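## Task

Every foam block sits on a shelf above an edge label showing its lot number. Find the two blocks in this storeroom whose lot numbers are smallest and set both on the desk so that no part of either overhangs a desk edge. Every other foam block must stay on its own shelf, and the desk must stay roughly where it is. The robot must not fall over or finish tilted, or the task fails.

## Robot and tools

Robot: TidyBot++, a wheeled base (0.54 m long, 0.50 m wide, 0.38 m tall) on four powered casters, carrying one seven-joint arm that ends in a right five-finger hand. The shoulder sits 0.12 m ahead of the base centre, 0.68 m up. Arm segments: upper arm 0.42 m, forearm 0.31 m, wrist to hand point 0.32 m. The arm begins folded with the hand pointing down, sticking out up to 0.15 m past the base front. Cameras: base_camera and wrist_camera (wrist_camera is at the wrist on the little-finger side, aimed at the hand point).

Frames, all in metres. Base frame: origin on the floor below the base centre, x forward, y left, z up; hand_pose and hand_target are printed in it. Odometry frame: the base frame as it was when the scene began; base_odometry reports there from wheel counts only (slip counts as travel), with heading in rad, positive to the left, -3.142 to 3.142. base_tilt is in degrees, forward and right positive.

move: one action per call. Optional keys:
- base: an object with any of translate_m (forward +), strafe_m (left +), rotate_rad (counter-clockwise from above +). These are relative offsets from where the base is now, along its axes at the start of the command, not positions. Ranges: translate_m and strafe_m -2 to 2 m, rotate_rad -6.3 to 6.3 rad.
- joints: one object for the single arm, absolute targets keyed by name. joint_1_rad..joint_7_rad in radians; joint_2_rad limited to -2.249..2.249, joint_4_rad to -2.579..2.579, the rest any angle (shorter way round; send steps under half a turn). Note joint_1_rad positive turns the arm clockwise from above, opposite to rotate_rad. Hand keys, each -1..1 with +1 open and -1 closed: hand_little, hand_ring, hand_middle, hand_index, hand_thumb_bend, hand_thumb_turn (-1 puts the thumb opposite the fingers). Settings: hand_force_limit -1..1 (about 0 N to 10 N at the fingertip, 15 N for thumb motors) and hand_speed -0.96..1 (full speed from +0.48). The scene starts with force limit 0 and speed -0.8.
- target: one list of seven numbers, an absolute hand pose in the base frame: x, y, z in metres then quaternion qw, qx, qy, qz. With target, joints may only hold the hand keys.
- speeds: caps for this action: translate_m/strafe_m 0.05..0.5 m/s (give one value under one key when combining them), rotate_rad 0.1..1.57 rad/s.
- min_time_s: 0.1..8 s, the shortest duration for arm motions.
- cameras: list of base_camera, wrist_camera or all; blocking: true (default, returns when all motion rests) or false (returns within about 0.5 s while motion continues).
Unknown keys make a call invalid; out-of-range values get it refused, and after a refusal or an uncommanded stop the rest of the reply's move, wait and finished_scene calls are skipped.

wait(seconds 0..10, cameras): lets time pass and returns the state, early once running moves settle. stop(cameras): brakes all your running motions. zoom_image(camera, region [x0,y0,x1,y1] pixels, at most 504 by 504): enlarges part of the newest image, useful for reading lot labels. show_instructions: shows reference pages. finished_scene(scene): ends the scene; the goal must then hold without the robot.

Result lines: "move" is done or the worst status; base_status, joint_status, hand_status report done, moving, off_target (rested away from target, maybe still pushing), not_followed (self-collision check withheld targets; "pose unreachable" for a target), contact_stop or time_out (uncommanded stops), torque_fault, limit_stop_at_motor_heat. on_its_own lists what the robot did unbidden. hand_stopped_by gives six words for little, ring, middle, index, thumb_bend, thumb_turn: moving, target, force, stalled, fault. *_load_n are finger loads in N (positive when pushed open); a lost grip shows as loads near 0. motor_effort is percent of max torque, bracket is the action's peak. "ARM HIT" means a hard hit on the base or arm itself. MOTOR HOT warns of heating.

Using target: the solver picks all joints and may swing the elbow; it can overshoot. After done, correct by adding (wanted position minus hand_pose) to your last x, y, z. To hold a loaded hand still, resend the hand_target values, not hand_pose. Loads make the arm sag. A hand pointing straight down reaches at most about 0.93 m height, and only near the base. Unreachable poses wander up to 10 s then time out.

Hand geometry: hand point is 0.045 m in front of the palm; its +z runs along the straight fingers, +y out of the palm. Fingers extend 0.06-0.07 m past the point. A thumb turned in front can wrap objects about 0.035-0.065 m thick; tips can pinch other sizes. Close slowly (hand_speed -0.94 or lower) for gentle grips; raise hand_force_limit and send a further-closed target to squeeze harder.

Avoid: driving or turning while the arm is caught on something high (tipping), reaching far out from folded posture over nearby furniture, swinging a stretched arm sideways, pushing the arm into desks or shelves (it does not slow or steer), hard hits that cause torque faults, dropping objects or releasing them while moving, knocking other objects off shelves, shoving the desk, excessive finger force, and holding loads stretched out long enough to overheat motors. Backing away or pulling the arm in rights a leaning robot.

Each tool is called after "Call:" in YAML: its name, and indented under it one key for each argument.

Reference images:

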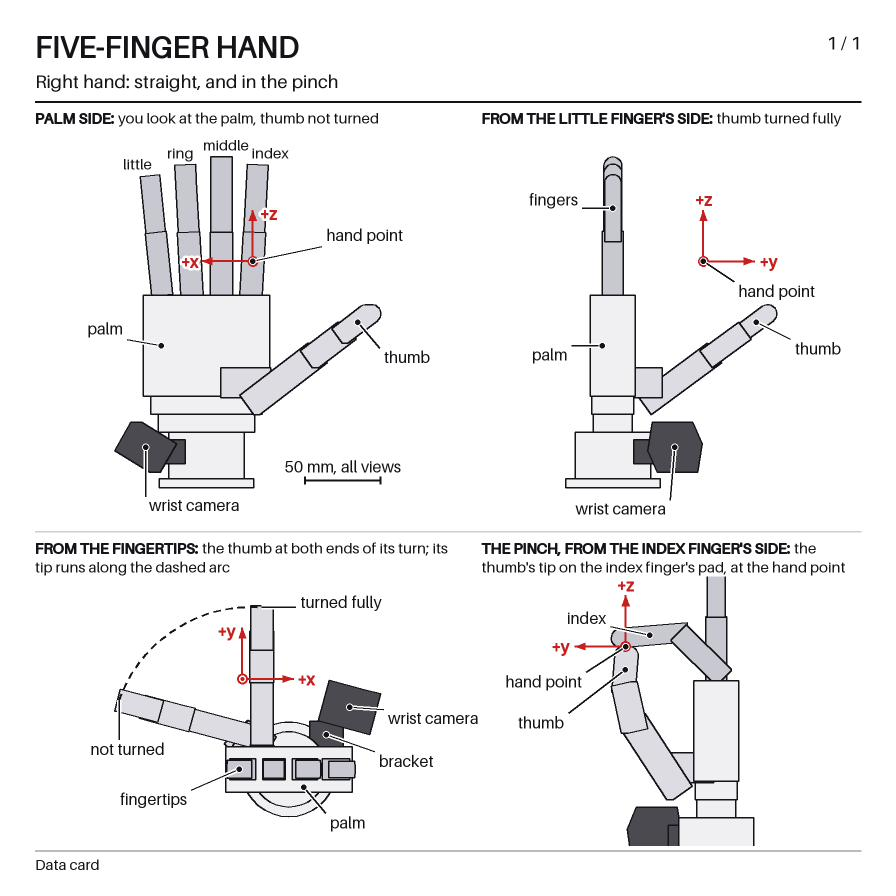

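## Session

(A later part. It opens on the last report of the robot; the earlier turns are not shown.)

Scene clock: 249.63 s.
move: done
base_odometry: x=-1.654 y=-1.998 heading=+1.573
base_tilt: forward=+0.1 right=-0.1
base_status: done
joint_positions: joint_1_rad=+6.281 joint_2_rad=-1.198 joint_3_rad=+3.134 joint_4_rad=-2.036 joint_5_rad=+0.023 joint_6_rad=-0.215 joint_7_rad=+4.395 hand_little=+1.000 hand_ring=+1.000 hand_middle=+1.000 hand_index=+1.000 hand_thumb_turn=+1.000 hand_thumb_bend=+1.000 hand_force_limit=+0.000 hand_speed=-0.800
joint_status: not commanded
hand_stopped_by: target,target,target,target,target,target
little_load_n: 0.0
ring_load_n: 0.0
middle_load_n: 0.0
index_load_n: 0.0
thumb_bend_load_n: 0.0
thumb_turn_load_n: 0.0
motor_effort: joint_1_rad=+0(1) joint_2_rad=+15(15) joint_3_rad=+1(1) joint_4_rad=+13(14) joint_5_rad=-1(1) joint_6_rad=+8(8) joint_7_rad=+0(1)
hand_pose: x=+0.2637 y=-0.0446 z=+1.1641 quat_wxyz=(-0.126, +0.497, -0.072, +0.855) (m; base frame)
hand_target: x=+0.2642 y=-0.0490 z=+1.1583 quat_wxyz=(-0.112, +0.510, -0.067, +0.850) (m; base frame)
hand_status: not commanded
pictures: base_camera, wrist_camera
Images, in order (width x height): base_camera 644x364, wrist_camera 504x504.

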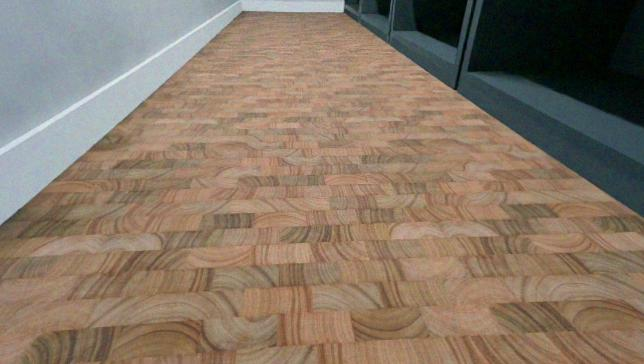

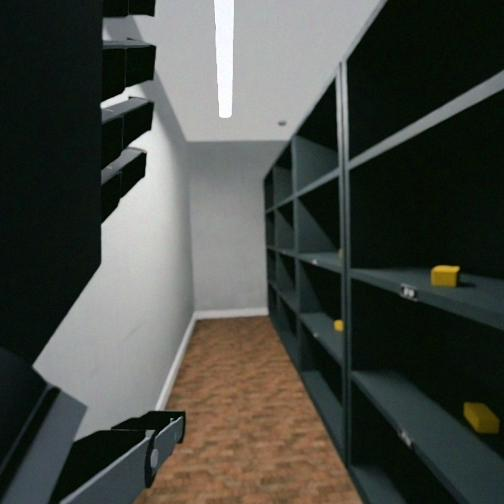

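Call:
move:
  base: {"translate_m": 0.8}
  joints: {"joint_1_rad":7.65,"joint_6_rad":-0.62}
  cameras: ["all"]

Scene clock: 262.60 s.
move: done
base_odometry: x=-1.655 y=-1.197 heading=+1.572
base_tilt: forward=+0.2 right=-0.1
base_status: done
joint_positions: joint_1_rad=+7.644 joint_2_rad=-1.199 joint_3_rad=+3.134 joint_4_rad=-2.036 joint_5_rad=+0.023 joint_6_rad=-0.574 joint_7_rad=+4.395 hand_little=+1.000 hand_ring=+1.000 hand_middle=+1.000 hand_index=+1.000 hand_thumb_turn=+1.000 hand_thumb_bend=+1.000 hand_force_limit=+0.000 hand_speed=-0.800
joint_status: all done
hand_stopped_by: target,target,target,target,target,target
little_load_n: 0.0
ring_load_n: 0.0
middle_load_n: 0.0
index_load_n: 0.0
thumb_bend_load_n: 0.0
thumb_turn_load_n: 0.0
motor_effort: joint_1_rad=+0(2) joint_2_rad=+14(18) joint_3_rad=+1(2) joint_4_rad=+14(14) joint_5_rad=+0(1) joint_6_rad=+8(9) joint_7_rad=+1(1)
hand_pose: x=+0.1067 y=-0.1729 z=+1.0501 quat_wxyz=(+0.390, +0.437, -0.479, +0.654) (m; base frame)
hand_target: x=+0.1044 y=-0.1715 z=+1.0403 quat_wxyz=(+0.393, +0.455, -0.482, +0.637) (m; base frame)
hand_status: not commanded
pictures: base_camera, wrist_camera
Images, in order (width x height): base_camera 644x364, wrist_camera 504x504.

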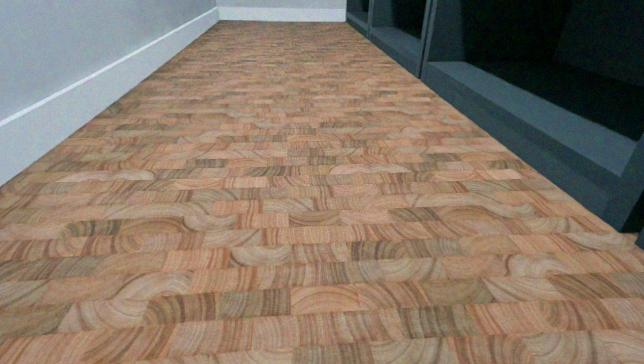

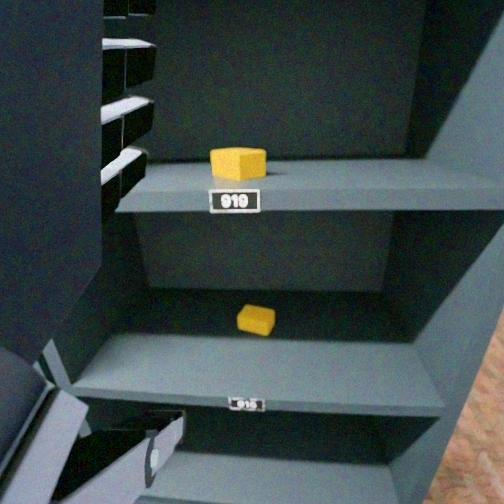

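Call:
zoom_image:
  camera: "wrist_camera"
  region: [190, 160, 280, 250]

Call:
zoom_image:
  camera: "wrist_camera"
  region: [200, 360, 290, 450]

Call:
move:
  base: {"translate_m": 0.87}
  cameras: ["all"]

Scaled by 5.600 from the camera's 504x504 image, which has a finer 720x720 frame.

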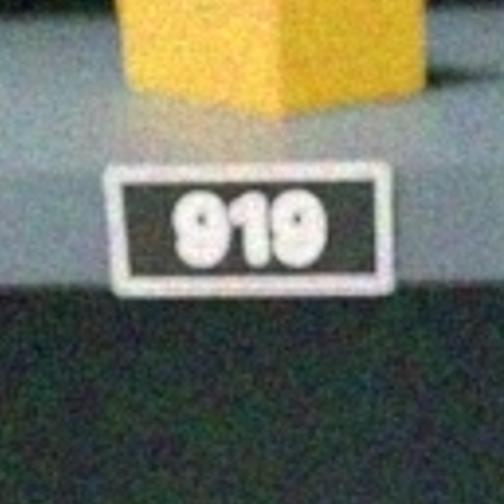

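Scaled by 5.600 from the camera's 504x504 image, which has a finer 720x720 frame.

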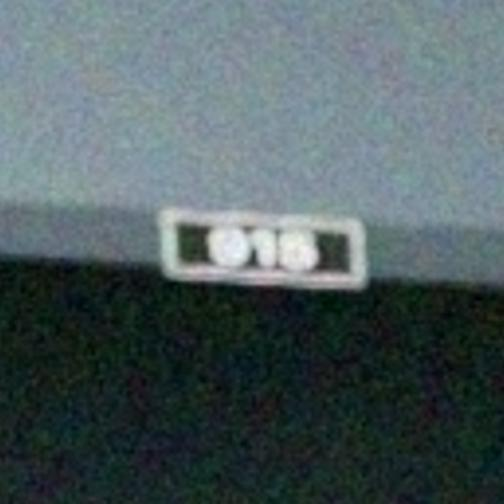

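Scene clock: 269.57 s.
move: done
base_odometry: x=-1.657 y=-0.327 heading=+1.572
base_tilt: forward=+0.2 right=-0.1
base_status: done
joint_positions: joint_1_rad=+7.646 joint_2_rad=-1.199 joint_3_rad=+3.134 joint_4_rad=-2.036 joint_5_rad=+0.023 joint_6_rad=-0.575 joint_7_rad=+4.395 hand_little=+1.000 hand_ring=+1.000 hand_middle=+1.000 hand_index=+1.000 hand_thumb_turn=+1.000 hand_thumb_bend=+1.000 hand_force_limit=+0.000 hand_speed=-0.800
joint_status: not commanded
hand_stopped_by: target,target,target,target,target,target
little_load_n: 0.0
ring_load_n: 0.0
middle_load_n: 0.0
index_load_n: 0.0
thumb_bend_load_n: 0.0
thumb_turn_load_n: 0.0
motor_effort: joint_1_rad=+0(1) joint_2_rad=+14(15) joint_3_rad=+1(2) joint_4_rad=+13(14) joint_5_rad=-1(1) joint_6_rad=+8(9) joint_7_rad=+1(1)
hand_pose: x=+0.1061 y=-0.1730 z=+1.0498 quat_wxyz=(+0.391, +0.437, -0.480, +0.653) (m; base frame)
hand_target: x=+0.1044 y=-0.1715 z=+1.0403 quat_wxyz=(+0.393, +0.455, -0.482, +0.637) (m; base frame)
hand_status: not commanded
pictures: base_camera, wrist_camera
Images, in order (width x height): base_camera 644x364, wrist_camera 504x504.

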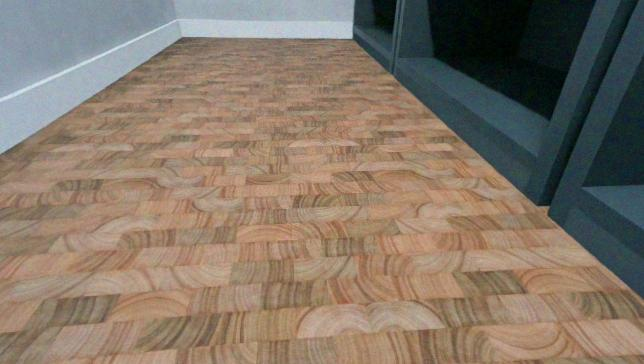

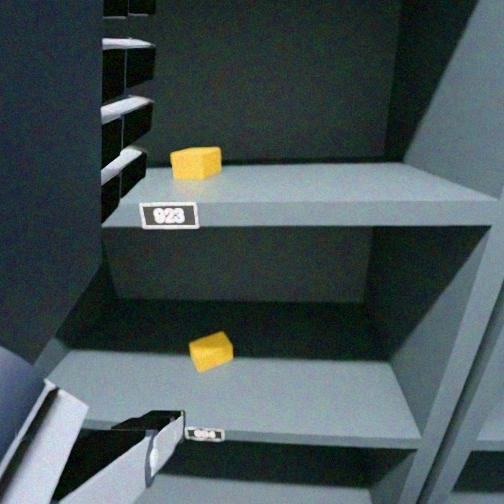

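Call:
zoom_image:
  camera: "wrist_camera"
  region: [170, 400, 240, 470]

Call:
zoom_image:
  camera: "wrist_camera"
  region: [130, 180, 210, 260]

Call:
move:
  base: {"translate_m": 0.87, "strafe_m":0.03, "rotate_rad":0.02}
  cameras: ["all"]

Scaled by 7.200 from the camera's 504x504 image, which has a finer 720x720 frame.

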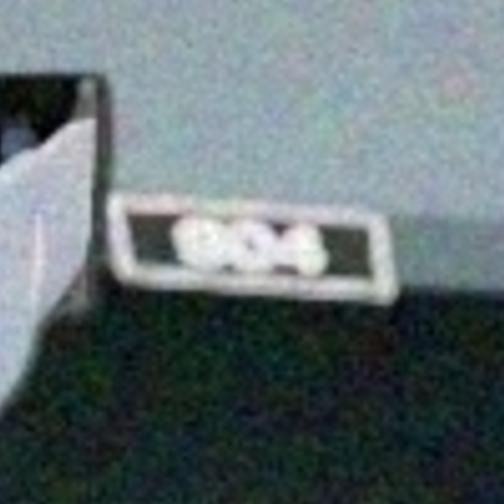

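Scaled by 6.300 from the camera's 504x504 image, which has a finer 720x720 frame.

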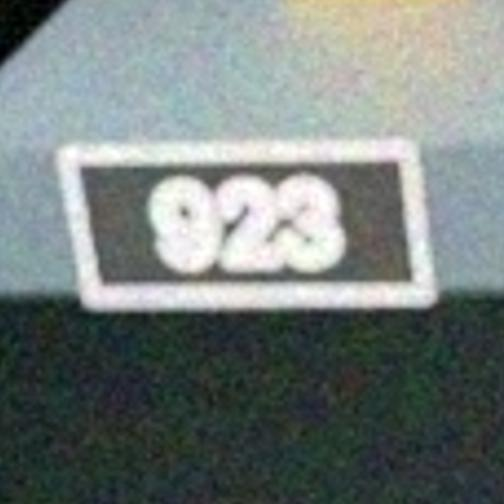

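Scene clock: 279.50 s.
move: done
base_odometry: x=-1.687 y=+0.543 heading=+1.592
base_tilt: forward=+0.2 right=-0.2
base_status: done
joint_positions: joint_1_rad=+7.647 joint_2_rad=-1.199 joint_3_rad=+3.135 joint_4_rad=-2.036 joint_5_rad=+0.023 joint_6_rad=-0.575 joint_7_rad=+4.395 hand_little=+1.000 hand_ring=+1.000 hand_middle=+1.000 hand_index=+1.000 hand_thumb_turn=+1.000 hand_thumb_bend=+1.000 hand_force_limit=+0.000 hand_speed=-0.800
joint_status: not commanded
hand_stopped_by: target,target,target,target,target,target
little_load_n: 0.0
ring_load_n: 0.0
middle_load_n: 0.0
index_load_n: 0.0
thumb_bend_load_n: 0.0
thumb_turn_load_n: 0.0
motor_effort: joint_1_rad=+0(2) joint_2_rad=+14(16) joint_3_rad=+1(2) joint_4_rad=+12(15) joint_5_rad=-1(1) joint_6_rad=+8(9) joint_7_rad=+0(2)
hand_pose: x=+0.1055 y=-0.1730 z=+1.0497 quat_wxyz=(+0.391, +0.436, -0.480, +0.653) (m; base frame)
hand_target: x=+0.1044 y=-0.1715 z=+1.0403 quat_wxyz=(+0.393, +0.455, -0.482, +0.637) (m; base frame)
hand_status: not commanded
pictures: base_camera, wrist_camera
Images, in order (width x height): base_camera 644x364, wrist_camera 504x504.

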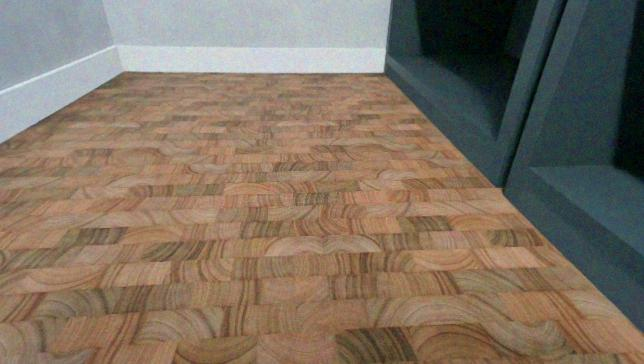

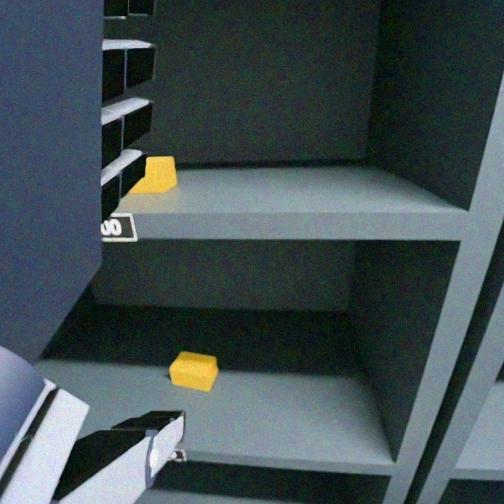

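Call:
move:
  base: {"translate_m": 0.2}
  cameras: ["all"]

Call:
zoom_image:
  camera: "wrist_camera"
  region: [200, 180, 320, 300]

Call:
zoom_image:
  camera: "wrist_camera"
  region: [220, 400, 340, 500]

Scene clock: 286.23 s.
move: done
base_odometry: x=-1.692 y=+0.743 heading=+1.593
base_tilt: forward=+0.2 right=-0.2
base_status: done
joint_positions: joint_1_rad=+7.650 joint_2_rad=-1.199 joint_3_rad=+3.136 joint_4_rad=-2.036 joint_5_rad=+0.023 joint_6_rad=-0.575 joint_7_rad=+4.395 hand_little=+1.000 hand_ring=+1.000 hand_middle=+1.000 hand_index=+1.000 hand_thumb_turn=+1.000 hand_thumb_bend=+1.000 hand_force_limit=+0.000 hand_speed=-0.800
joint_status: not commanded
hand_stopped_by: target,target,target,target,target,target
little_load_n: 0.0
ring_load_n: 0.0
middle_load_n: 0.0
index_load_n: 0.0
thumb_bend_load_n: 0.0
thumb_turn_load_n: 0.0
motor_effort: joint_1_rad=+0(2) joint_2_rad=+15(15) joint_3_rad=+1(2) joint_4_rad=+14(14) joint_5_rad=-1(1) joint_6_rad=+8(9) joint_7_rad=+0(1)
hand_pose: x=+0.1048 y=-0.1730 z=+1.0497 quat_wxyz=(+0.392, +0.435, -0.481, +0.652) (m; base frame)
hand_target: x=+0.1044 y=-0.1715 z=+1.0403 quat_wxyz=(+0.393, +0.455, -0.482, +0.637) (m; base frame)
hand_status: not commanded
pictures: base_camera, wrist_camera
Images, in order (width x height): base_camera 644x364, wrist_camera 504x504.

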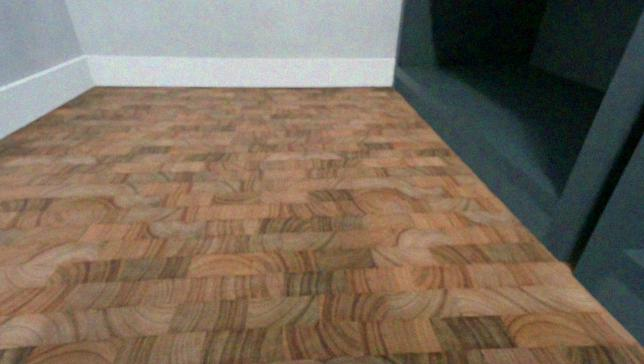

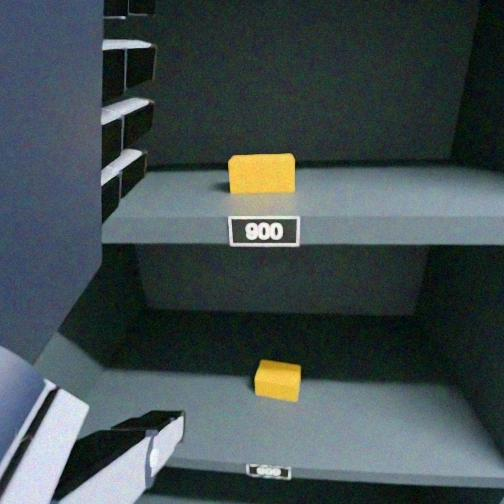

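Scaled by 4.200 from the camera's 504x504 image, which has a finer 720x720 frame.

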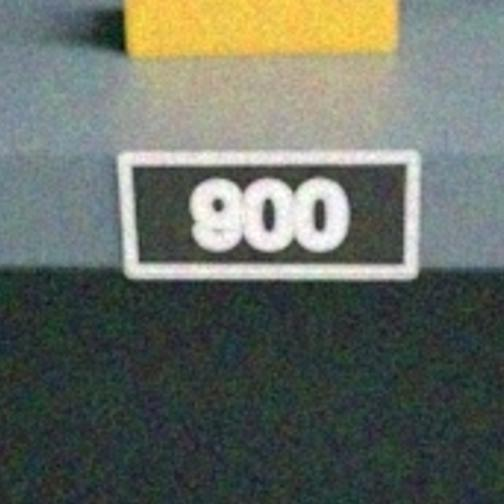

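Scaled by 4.200 from the camera's 504x504 image, which has a finer 720x720 frame.

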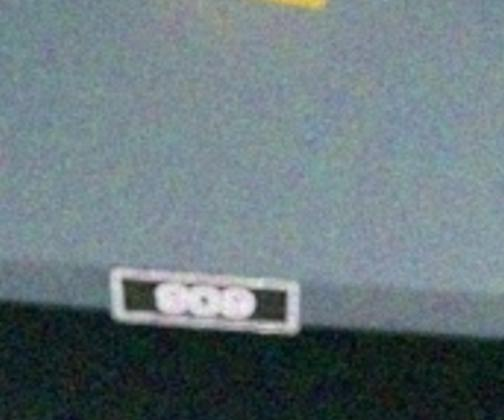

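Call:
move:
  base: {"translate_m": 0.84}
  cameras: ["all"]

Call:
zoom_image:
  camera: "wrist_camera"
  region: [200, 180, 320, 300]

Call:
zoom_image:
  camera: "wrist_camera"
  region: [220, 400, 340, 500]

Scene clock: 297.30 s.
move: done
base_odometry: x=-1.710 y=+1.583 heading=+1.593
base_tilt: forward=+0.2 right=-0.1
base_status: done
joint_positions: joint_1_rad=+7.650 joint_2_rad=-1.199 joint_3_rad=+3.136 joint_4_rad=-2.036 joint_5_rad=+0.023 joint_6_rad=-0.575 joint_7_rad=+4.395 hand_little=+1.000 hand_ring=+1.000 hand_middle=+1.000 hand_index=+1.000 hand_thumb_turn=+1.000 hand_thumb_bend=+1.000 hand_force_limit=+0.000 hand_speed=-0.800
joint_status: not commanded
hand_stopped_by: target,target,target,target,target,target
little_load_n: 0.0
ring_load_n: 0.0
middle_load_n: 0.0
index_load_n: 0.0
thumb_bend_load_n: 0.0
thumb_turn_load_n: 0.0
motor_effort: joint_1_rad=+0(1) joint_2_rad=+14(15) joint_3_rad=+1(2) joint_4_rad=+14(14) joint_5_rad=-1(1) joint_6_rad=+8(9) joint_7_rad=+1(2)
hand_pose: x=+0.1047 y=-0.1730 z=+1.0496 quat_wxyz=(+0.392, +0.435, -0.481, +0.652) (m; base frame)
hand_target: x=+0.1044 y=-0.1715 z=+1.0403 quat_wxyz=(+0.393, +0.455, -0.482, +0.637) (m; base frame)
hand_status: not commanded
pictures: base_camera, wrist_camera
Images, in order (width x height): base_camera 644x364, wrist_camera 504x504.

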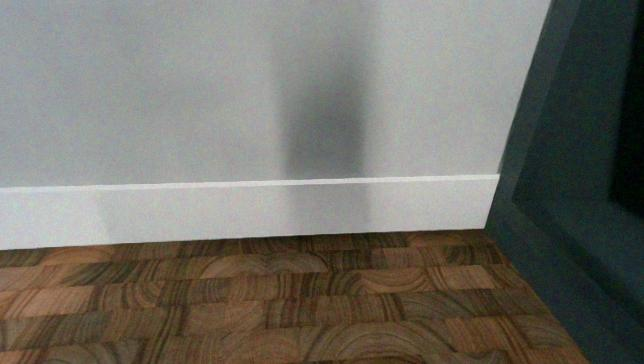

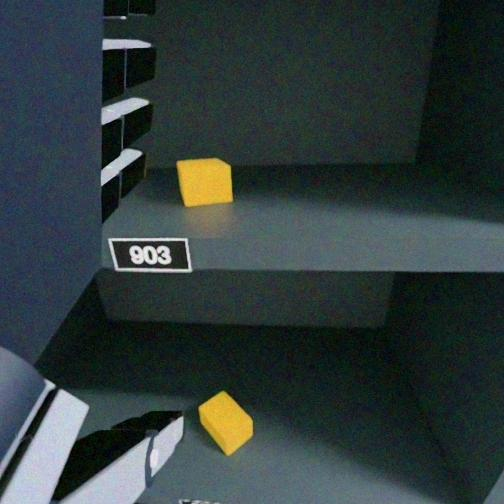

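Scaled by 4.200 from the camera's 504x504 image, which has a finer 720x720 frame.

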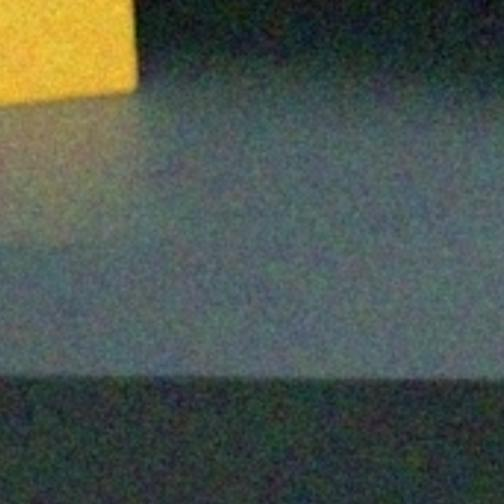

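Scaled by 4.200 from the camera's 504x504 image, which has a finer 720x720 frame.

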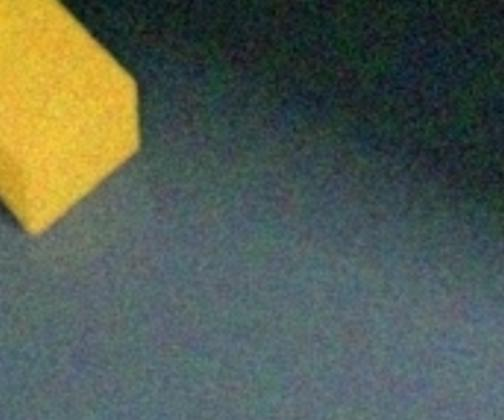

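Call:
move:
  joints: {"joint_6_rad":-0.8}
  cameras: ["wrist_camera"]

Call:
zoom_image:
  camera: "wrist_camera"
  region: [150, 400, 250, 500]

Scene clock: 303.80 s.
move: done
base_odometry: x=-1.710 y=+1.583 heading=+1.593
base_tilt: forward=+0.2 right=-0.1
base_status: not commanded
joint_positions: joint_1_rad=+7.650 joint_2_rad=-1.199 joint_3_rad=+3.136 joint_4_rad=-2.037 joint_5_rad=+0.023 joint_6_rad=-0.772 joint_7_rad=+4.395 hand_little=+1.000 hand_ring=+1.000 hand_middle=+1.000 hand_index=+1.000 hand_thumb_turn=+1.000 hand_thumb_bend=+1.000 hand_force_limit=+0.000 hand_speed=-0.800
joint_status: all done
hand_stopped_by: target,target,target,target,target,target
little_load_n: 0.0
ring_load_n: 0.0
middle_load_n: 0.0
index_load_n: 0.0
thumb_bend_load_n: 0.0
thumb_turn_load_n: 0.0
motor_effort: joint_1_rad=+0(0) joint_2_rad=+15(15) joint_3_rad=+1(1) joint_4_rad=+14(15) joint_5_rad=-1(1) joint_6_rad=+8(10) joint_7_rad=+1(2)
hand_pose: x=+0.1022 y=-0.1679 z=+0.9855 quat_wxyz=(+0.358, +0.482, -0.536, +0.593) (m; base frame)
hand_target: x=+0.1032 y=-0.1653 z=+0.9821 quat_wxyz=(+0.360, +0.500, -0.529, +0.584) (m; base frame)
hand_status: not commanded
pictures: wrist_camera
Images, in order (width x height): wrist_camera 504x504.

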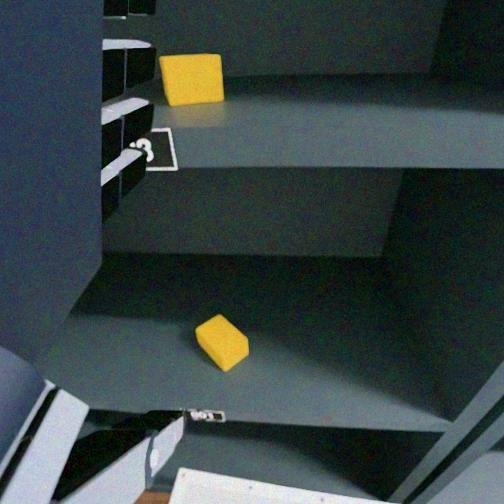

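Scaled by 5.040 from the camera's 504x504 image, which has a finer 720x720 frame.

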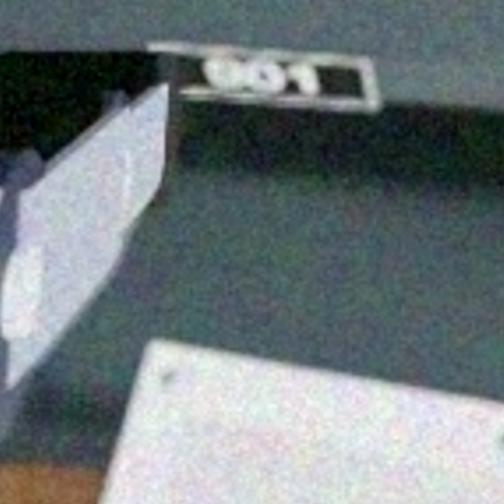

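Call:
move:
  joints: {"joint_1_rad":7.35, "joint_6_rad":-0.85}
  cameras: ["wrist_camera"]

Call:
zoom_image:
  camera: "wrist_camera"
  region: [270, 340, 390, 460]

Scene clock: 313.70 s.
move: done
base_odometry: x=-1.710 y=+1.583 heading=+1.593
base_tilt: forward=+0.2 right=-0.2
base_status: not commanded
joint_positions: joint_1_rad=+7.361 joint_2_rad=-1.199 joint_3_rad=+3.136 joint_4_rad=-2.037 joint_5_rad=+0.023 joint_6_rad=-0.804 joint_7_rad=+4.395 hand_little=+1.000 hand_ring=+1.000 hand_middle=+1.000 hand_index=+1.000 hand_thumb_turn=+1.000 hand_thumb_bend=+1.000 hand_force_limit=+0.000 hand_speed=-0.800
joint_status: all done
hand_stopped_by: target,target,target,target,target,target
little_load_n: 0.0
ring_load_n: 0.0
middle_load_n: 0.0
index_load_n: 0.0
thumb_bend_load_n: -0.5
thumb_turn_load_n: 0.0
motor_effort: joint_1_rad=+0(1) joint_2_rad=+14(15) joint_3_rad=+1(1) joint_4_rad=+14(14) joint_5_rad=-1(1) joint_6_rad=+8(9) joint_7_rad=+0(1)
hand_pose: x=+0.1497 y=-0.1639 z=+0.9754 quat_wxyz=(+0.265, +0.563, -0.468, +0.628) (m; base frame)
hand_target: x=+0.1510 y=-0.1594 z=+0.9663 quat_wxyz=(+0.262, +0.586, -0.459, +0.614) (m; base frame)
hand_status: not commanded
pictures: wrist_camera
Images, in order (width x height): wrist_camera 504x504.

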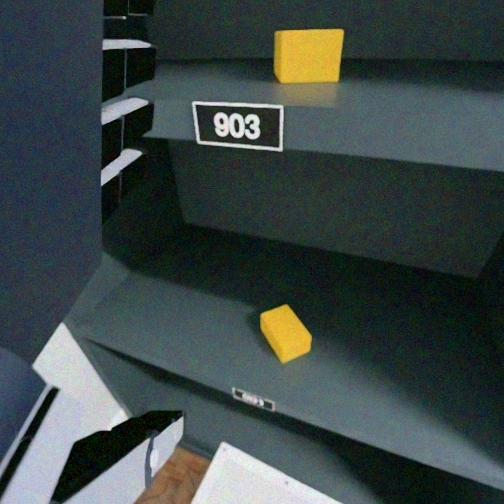

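Scaled by 4.200 from the camera's 504x504 image, which has a finer 720x720 frame.

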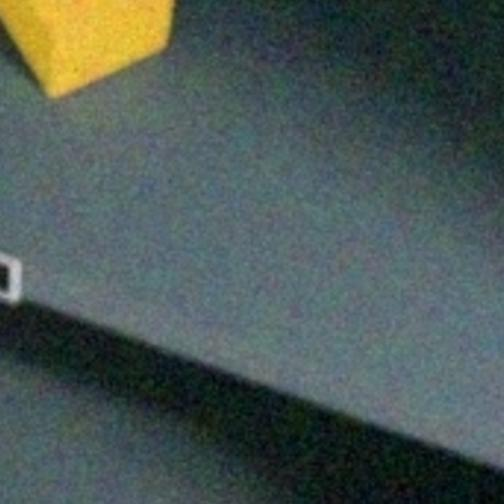

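Call:
zoom_image:
  camera: "wrist_camera"
  region: [222, 370, 292, 430]

Scaled by 7.200 from the camera's 504x504 image, which has a finer 720x720 frame.

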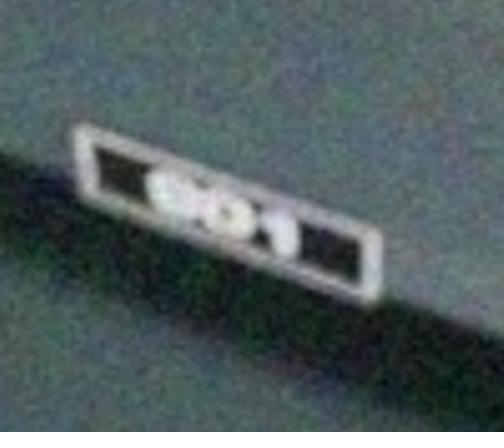

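Call:
move:
  base: {"strafe_m": 0.25, "rotate_rad": 0.07}
  cameras: ["all"]

Scene clock: 353.00 s.
move: done
base_odometry: x=-1.960 y=+1.577 heading=+1.664
base_tilt: forward=+0.1 right=-0.1
base_status: done
joint_positions: joint_1_rad=+7.354 joint_2_rad=-1.198 joint_3_rad=+3.136 joint_4_rad=-2.037 joint_5_rad=+0.023 joint_6_rad=-0.805 joint_7_rad=+4.395 hand_little=+1.000 hand_ring=+1.000 hand_middle=+1.000 hand_index=+1.000 hand_thumb_turn=+1.000 hand_thumb_bend=+1.000 hand_force_limit=+0.000 hand_speed=-0.800
joint_status: not commanded
hand_stopped_by: target,target,target,target,target,target
little_load_n: 0.0
ring_load_n: 0.0
middle_load_n: -0.5
index_load_n: 0.0
thumb_bend_load_n: 0.0
thumb_turn_load_n: 0.0
motor_effort: joint_1_rad=+0(1) joint_2_rad=+14(16) joint_3_rad=+1(1) joint_4_rad=+13(15) joint_5_rad=+0(1) joint_6_rad=+8(9) joint_7_rad=+0(1)
hand_pose: x=+0.1507 y=-0.1636 z=+0.9749 quat_wxyz=(+0.263, +0.564, -0.467, +0.628) (m; base frame)
hand_target: x=+0.1510 y=-0.1594 z=+0.9663 quat_wxyz=(+0.262, +0.586, -0.459, +0.614) (m; base frame)
hand_status: not commanded
pictures: base_camera, wrist_camera
Images, in order (width x height): base_camera 644x364, wrist_camera 504x504.

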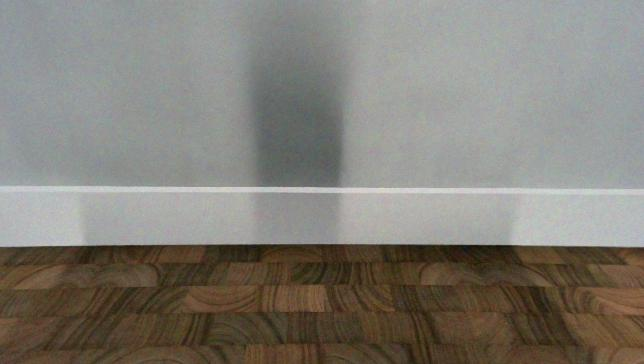

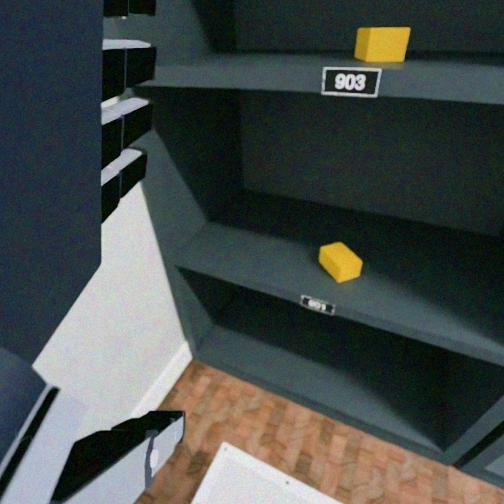

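Call:
zoom_image:
  camera: "wrist_camera"
  region: [285, 280, 345, 330]

Scaled by 8.400 from the camera's 504x504 image, which has a finer 720x720 frame.

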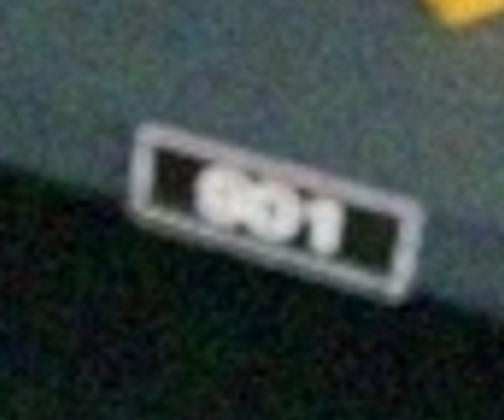

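Call:
move:
  base: {"rotate_rad": -1.57}
  joints: {"joint_1_rad":6.283}
  cameras: ["all"]

Scene clock: 363.47 s.
move: done
base_odometry: x=-1.960 y=+1.577 heading=+0.094
base_tilt: forward=+0.1 right=-0.1
base_status: done
joint_positions: joint_1_rad=+6.296 joint_2_rad=-1.198 joint_3_rad=+3.136 joint_4_rad=-2.037 joint_5_rad=+0.023 joint_6_rad=-0.805 joint_7_rad=+4.395 hand_little=+1.000 hand_ring=+1.000 hand_middle=+1.000 hand_index=+1.000 hand_thumb_turn=+1.000 hand_thumb_bend=+1.000 hand_force_limit=+0.000 hand_speed=-0.800
joint_status: all done
hand_stopped_by: target,target,target,target,target,target
little_load_n: 0.0
ring_load_n: 0.0
middle_load_n: 0.0
index_load_n: 0.0
thumb_bend_load_n: 0.0
thumb_turn_load_n: 0.0
motor_effort: joint_1_rad=+0(1) joint_2_rad=+14(15) joint_3_rad=+1(1) joint_4_rad=+13(15) joint_5_rad=-1(1) joint_6_rad=+8(9) joint_7_rad=+1(1)
hand_pose: x=+0.2772 y=-0.0526 z=+0.9749 quat_wxyz=(-0.091, +0.723, -0.118, +0.675) (m; base frame)
hand_target: x=+0.2740 y=-0.0489 z=+0.9663 quat_wxyz=(-0.087, +0.738, -0.097, +0.662) (m; base frame)
hand_status: not commanded
pictures: base_camera, wrist_camera
Images, in order (width x height): base_camera 644x364, wrist_camera 504x504.

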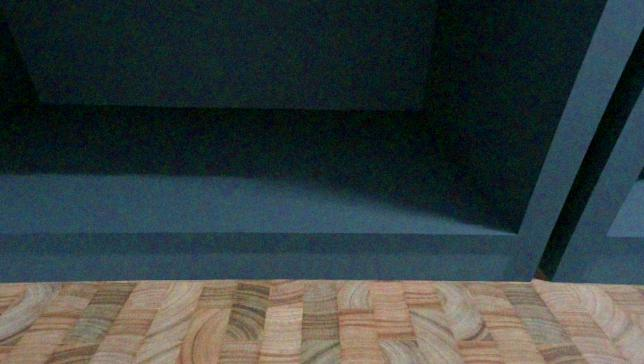

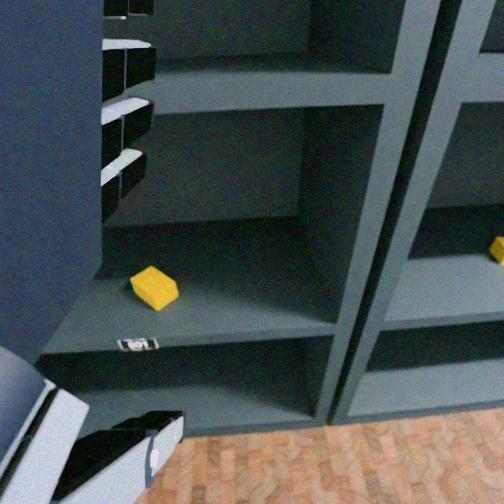

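Call:
move:
  base: {"strafe_m": 0.2}
  speeds: {"strafe_m": 0.3}
  joints: {"joint_7_rad":4.507}
  cameras: ["all"]

Call:
zoom_image:
  camera: "wrist_camera"
  region: [200, 230, 340, 370]

Scene clock: 444.53 s.
move: done
base_odometry: x=-1.979 y=+1.777 heading=+0.093
base_tilt: forward=+0.1 right=-0.1
base_status: done
joint_positions: joint_1_rad=+6.290 joint_2_rad=-1.198 joint_3_rad=+3.136 joint_4_rad=-2.037 joint_5_rad=+0.023 joint_6_rad=-0.805 joint_7_rad=+4.462 hand_little=+1.000 hand_ring=+1.000 hand_middle=+1.000 hand_index=+1.000 hand_thumb_turn=+1.000 hand_thumb_bend=+1.000 hand_force_limit=+0.000 hand_speed=-0.800
joint_status: all done
hand_stopped_by: target,target,target,target,target,target
little_load_n: 0.0
ring_load_n: 0.0
middle_load_n: 0.0
index_load_n: 0.0
thumb_bend_load_n: 0.0
thumb_turn_load_n: 0.5
motor_effort: joint_1_rad=+0(1) joint_2_rad=+14(15) joint_3_rad=+1(2) joint_4_rad=+13(15) joint_5_rad=+0(1) joint_6_rad=+9(9) joint_7_rad=+0(1)
hand_pose: x=+0.2777 y=-0.0547 z=+0.9782 quat_wxyz=(-0.070, +0.727, -0.091, +0.677) (m; base frame)
hand_target: x=+0.2743 y=-0.0514 z=+0.9691 quat_wxyz=(-0.069, +0.741, -0.076, +0.664) (m; base frame)
hand_status: not commanded
pictures: base_camera, wrist_camera
Images, in order (width x height): base_camera 644x364, wrist_camera 504x504.

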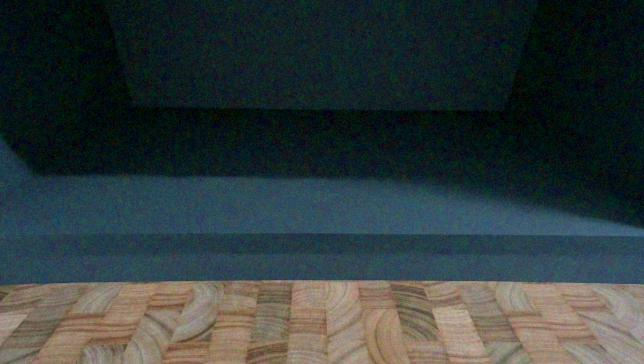

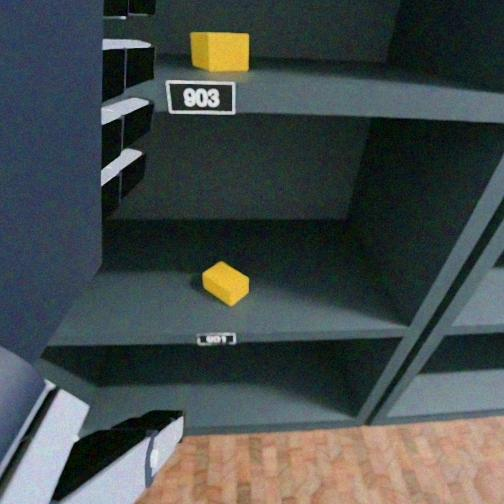

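Scaled by 3.600 from the camera's 504x504 image, which has a finer 720x720 frame.

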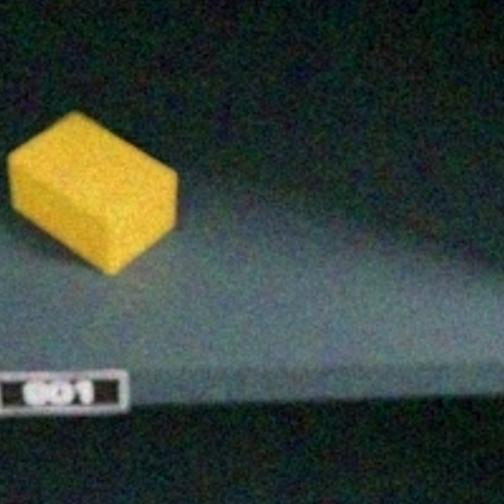

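Call:
move:
  joints: {"hand_speed":0.2,"hand_thumb_turn":-1,"hand_index":0.5,"hand_middle":0.5,"hand_ring":0.5,"hand_little":0.5}
  target: [0.50, 0.02, 0.80, 0.1767, -0.3395, 0.8197, -0.4266]
  min_time_s: 4
  cameras: ["all"]

Scene clock: 593.03 s.
move: done
base_odometry: x=-1.979 y=+1.777 heading=+0.093
base_tilt: forward=+0.2 right=-0.2
base_status: not commanded
joint_positions: joint_1_rad=+6.112 joint_2_rad=-0.145 joint_3_rad=+2.739 joint_4_rad=-1.916 joint_5_rad=+0.873 joint_6_rad=-1.258 joint_7_rad=+1.570 hand_little=+0.500 hand_ring=+0.500 hand_middle=+0.500 hand_index=+0.500 hand_thumb_turn=-1.000 hand_thumb_bend=+1.000 hand_force_limit=+0.000 hand_speed=+0.200
joint_status: all done
hand_stopped_by: target,target,target,target,target,target
little_load_n: 0.0
ring_load_n: 0.0
middle_load_n: 0.0
index_load_n: 0.0
thumb_bend_load_n: 0.0
thumb_turn_load_n: 0.0
motor_effort: joint_1_rad=+0(1) joint_2_rad=-9(15) joint_3_rad=+1(1) joint_4_rad=+14(16) joint_5_rad=+5(5) joint_6_rad=+1(9) joint_7_rad=+1(2)
hand_pose: x=+0.4885 y=+0.0213 z=+0.7837 quat_wxyz=(-0.163, +0.357, -0.826, +0.404) (m; base frame)
hand_target: x=+0.5000 y=+0.0200 z=+0.8000 quat_wxyz=(-0.177, +0.339, -0.820, +0.427) (m; base frame)
hand_status: done (0.020 m and 3.7 deg from the pose sent, 0.295 m and 103.0 deg at the start)
pictures: base_camera, wrist_camera
Images, in order (width x height): base_camera 644x364, wrist_camera 504x504.

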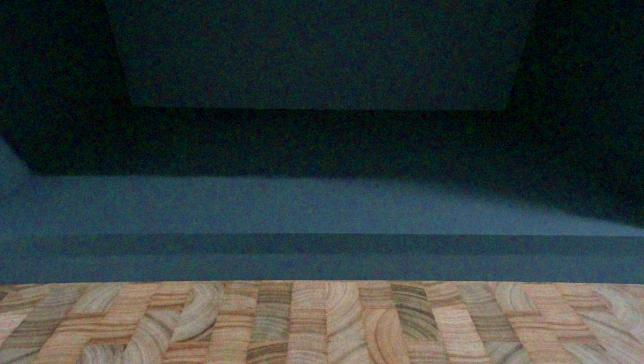

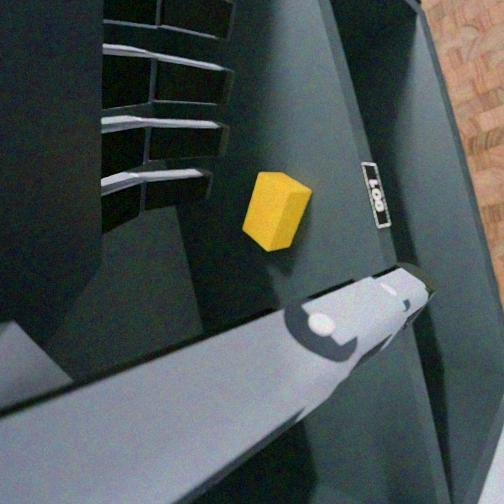

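Call:
zoom_image:
  camera: "wrist_camera"
  region: [335, 150, 425, 240]

Call:
zoom_image:
  camera: "wrist_camera"
  region: [180, 140, 340, 300]

Scaled by 5.600 from the camera's 504x504 image, which has a finer 720x720 frame.

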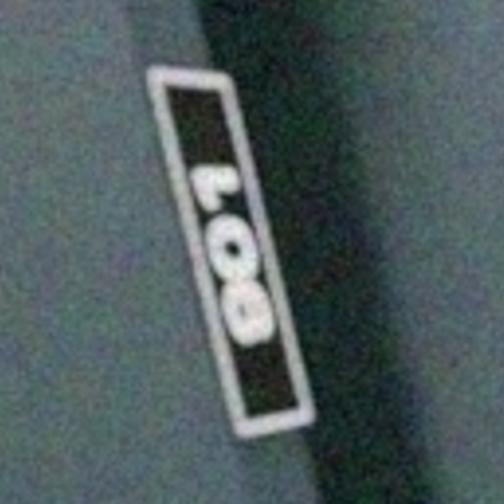

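Scaled by 3.150 from the camera's 504x504 image, which has a finer 720x720 frame.

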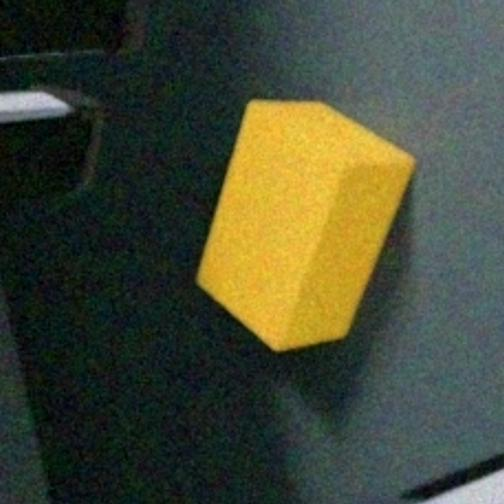

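Call:
zoom_image:
  camera: "wrist_camera"
  region: [355, 165, 395, 205]

Scaled by 12.600 from the camera's 504x504 image, which has a finer 720x720 frame.

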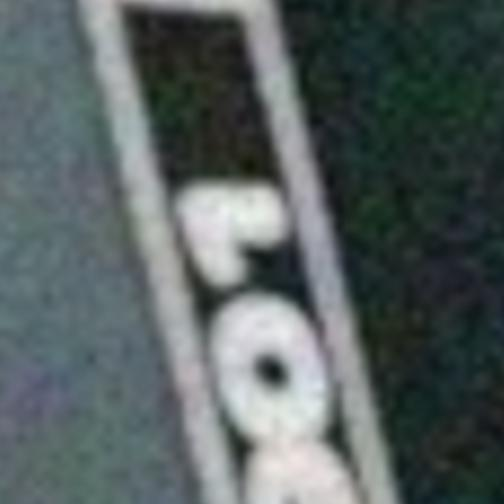

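Call:
move:
  target: [0.67, -0.02, 0.68, 0.1767, -0.3395, 0.8197, -0.4266]
  min_time_s: 3
  cameras: ["wrist_camera"]

Scene clock: 675.30 s.
move: done
base_odometry: x=-1.979 y=+1.777 heading=+0.093
base_tilt: forward=+0.2 right=-0.2
base_status: not commanded
joint_positions: joint_1_rad=+5.927 joint_2_rad=+0.273 joint_3_rad=+3.194 joint_4_rad=-1.870 joint_5_rad=+1.127 joint_6_rad=-0.915 joint_7_rad=+1.348 hand_little=+0.500 hand_ring=+0.500 hand_middle=+0.500 hand_index=+0.500 hand_thumb_turn=-1.000 hand_thumb_bend=+1.000 hand_force_limit=+0.000 hand_speed=+0.200
joint_status: not commanded
hand_stopped_by: target,target,target,target,target,target
little_load_n: 0.0
ring_load_n: 0.0
middle_load_n: 0.0
index_load_n: 0.0
thumb_bend_load_n: 0.0
thumb_turn_load_n: 0.0
motor_effort: joint_1_rad=+0(1) joint_2_rad=-19(21) joint_3_rad=+1(1) joint_4_rad=+12(14) joint_5_rad=+4(5) joint_6_rad=+0(1) joint_7_rad=+1(1)
hand_pose: x=+0.6447 y=-0.0267 z=+0.6721 quat_wxyz=(-0.148, +0.342, -0.828, +0.419) (m; base frame)
hand_target: x=+0.6700 y=-0.0200 z=+0.6800 quat_wxyz=(-0.177, +0.339, -0.820, +0.427) (m; base frame)
hand_status: done (0.027 m and 3.6 deg from the pose sent, 0.213 m and 3.7 deg at the start)
pictures: wrist_camera
Images, in order (width x height): wrist_camera 504x504.

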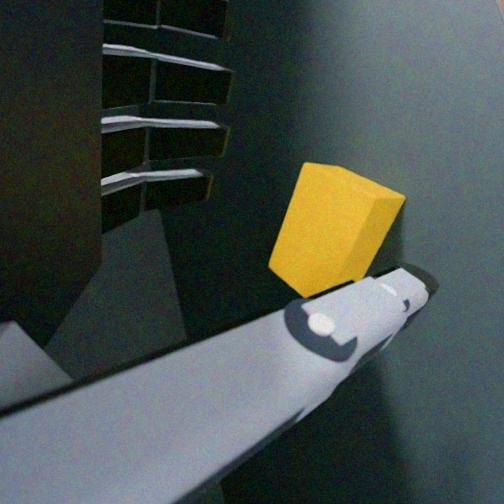

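Call:
zoom_image:
  camera: "wrist_camera"
  region: [240, 140, 440, 340]

Scaled by 2.520 from the camera's 504x504 image, which has a finer 720x720 frame.

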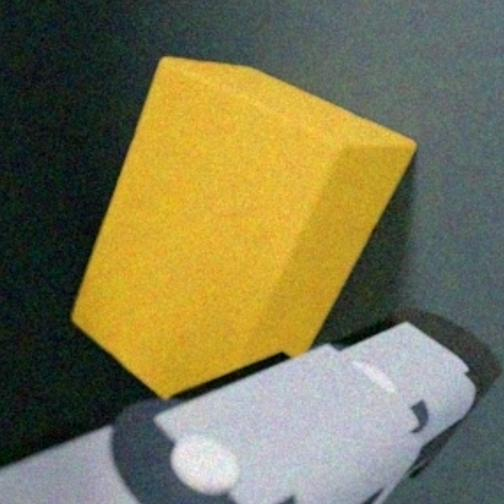

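Call:
move:
  target: [0.704, -0.022, 0.655, 0.1767, -0.3395, 0.8197, -0.4266]
  min_time_s: 2
  cameras: ["wrist_camera"]

Scene clock: 720.80 s.
move: done
base_odometry: x=-1.979 y=+1.777 heading=+0.093
base_tilt: forward=+0.2 right=-0.1
base_status: not commanded
joint_positions: joint_1_rad=+5.900 joint_2_rad=+0.367 joint_3_rad=+3.276 joint_4_rad=-1.816 joint_5_rad=+1.137 joint_6_rad=-0.844 joint_7_rad=+1.324 hand_little=+0.500 hand_ring=+0.500 hand_middle=+0.500 hand_index=+0.500 hand_thumb_turn=-1.000 hand_thumb_bend=+1.000 hand_force_limit=+0.000 hand_speed=+0.200
joint_status: not commanded
hand_stopped_by: target,target,target,target,target,target
little_load_n: 0.0
ring_load_n: 0.0
middle_load_n: 0.0
index_load_n: 0.0
thumb_bend_load_n: 0.0
thumb_turn_load_n: 0.0
motor_effort: joint_1_rad=+0(0) joint_2_rad=-22(23) joint_3_rad=+2(2) joint_4_rad=+12(13) joint_5_rad=+4(4) joint_6_rad=-1(1) joint_7_rad=+0(1)
hand_pose: x=+0.6797 y=-0.0284 z=+0.6504 quat_wxyz=(-0.151, +0.339, -0.829, +0.418) (m; base frame)
hand_target: x=+0.7040 y=-0.0220 z=+0.6550 quat_wxyz=(-0.177, +0.339, -0.820, +0.427) (m; base frame)
hand_status: done (0.026 m and 3.3 deg from the pose sent, 0.062 m and 3.6 deg at the start)
pictures: wrist_camera
Images, in order (width x height): wrist_camera 504x504.

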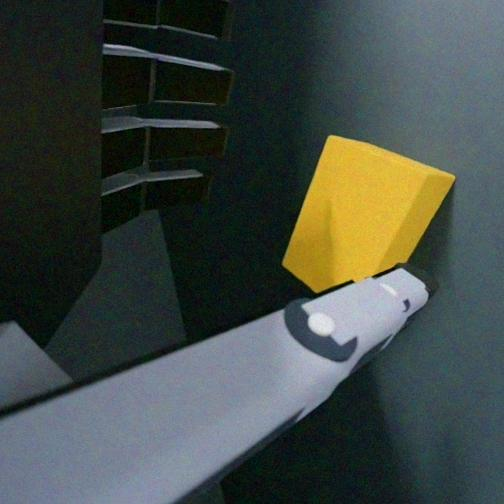

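Call:
move:
  target: [0.698, -0.018, 0.628, 0.1767, -0.3395, 0.8197, -0.4266]
  min_time_s: 2
  cameras: ["wrist_camera"]

Scene clock: 737.13 s.
move: done
base_odometry: x=-1.979 y=+1.777 heading=+0.093
base_tilt: forward=+0.2 right=-0.2
base_status: not commanded
joint_positions: joint_1_rad=+5.886 joint_2_rad=+0.398 joint_3_rad=+3.276 joint_4_rad=-1.834 joint_5_rad=+1.207 joint_6_rad=-0.823 joint_7_rad=+1.206 hand_little=+0.500 hand_ring=+0.500 hand_middle=+0.500 hand_index=+0.500 hand_thumb_turn=-1.000 hand_thumb_bend=+1.000 hand_force_limit=+0.000 hand_speed=+0.200
joint_status: not commanded
hand_stopped_by: target,target,target,target,target,target
little_load_n: 0.0
ring_load_n: 0.0
middle_load_n: 0.0
index_load_n: 0.0
thumb_bend_load_n: 0.0
thumb_turn_load_n: 0.0
motor_effort: joint_1_rad=+0(0) joint_2_rad=-22(23) joint_3_rad=+2(2) joint_4_rad=+12(13) joint_5_rad=+4(4) joint_6_rad=-1(1) joint_7_rad=+1(1)
hand_pose: x=+0.6900 y=-0.0208 z=+0.6393 quat_wxyz=(-0.168, +0.330, -0.827, +0.423) (m; base frame)
hand_target: x=+0.6980 y=-0.0180 z=+0.6280 quat_wxyz=(-0.177, +0.339, -0.820, +0.427) (m; base frame)
hand_status: done (0.014 m and 1.7 deg from the pose sent, 0.031 m and 3.3 deg at the start)
pictures: wrist_camera
Images, in order (width x height): wrist_camera 504x504.

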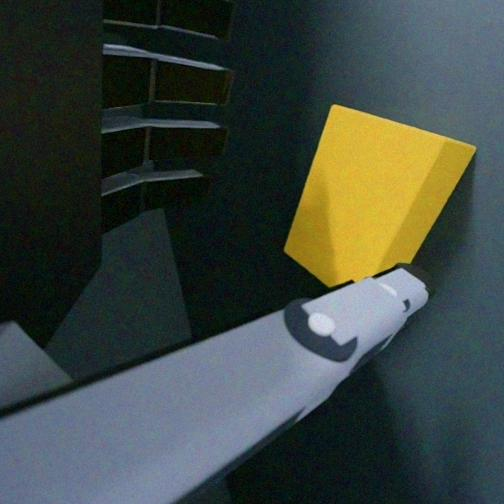

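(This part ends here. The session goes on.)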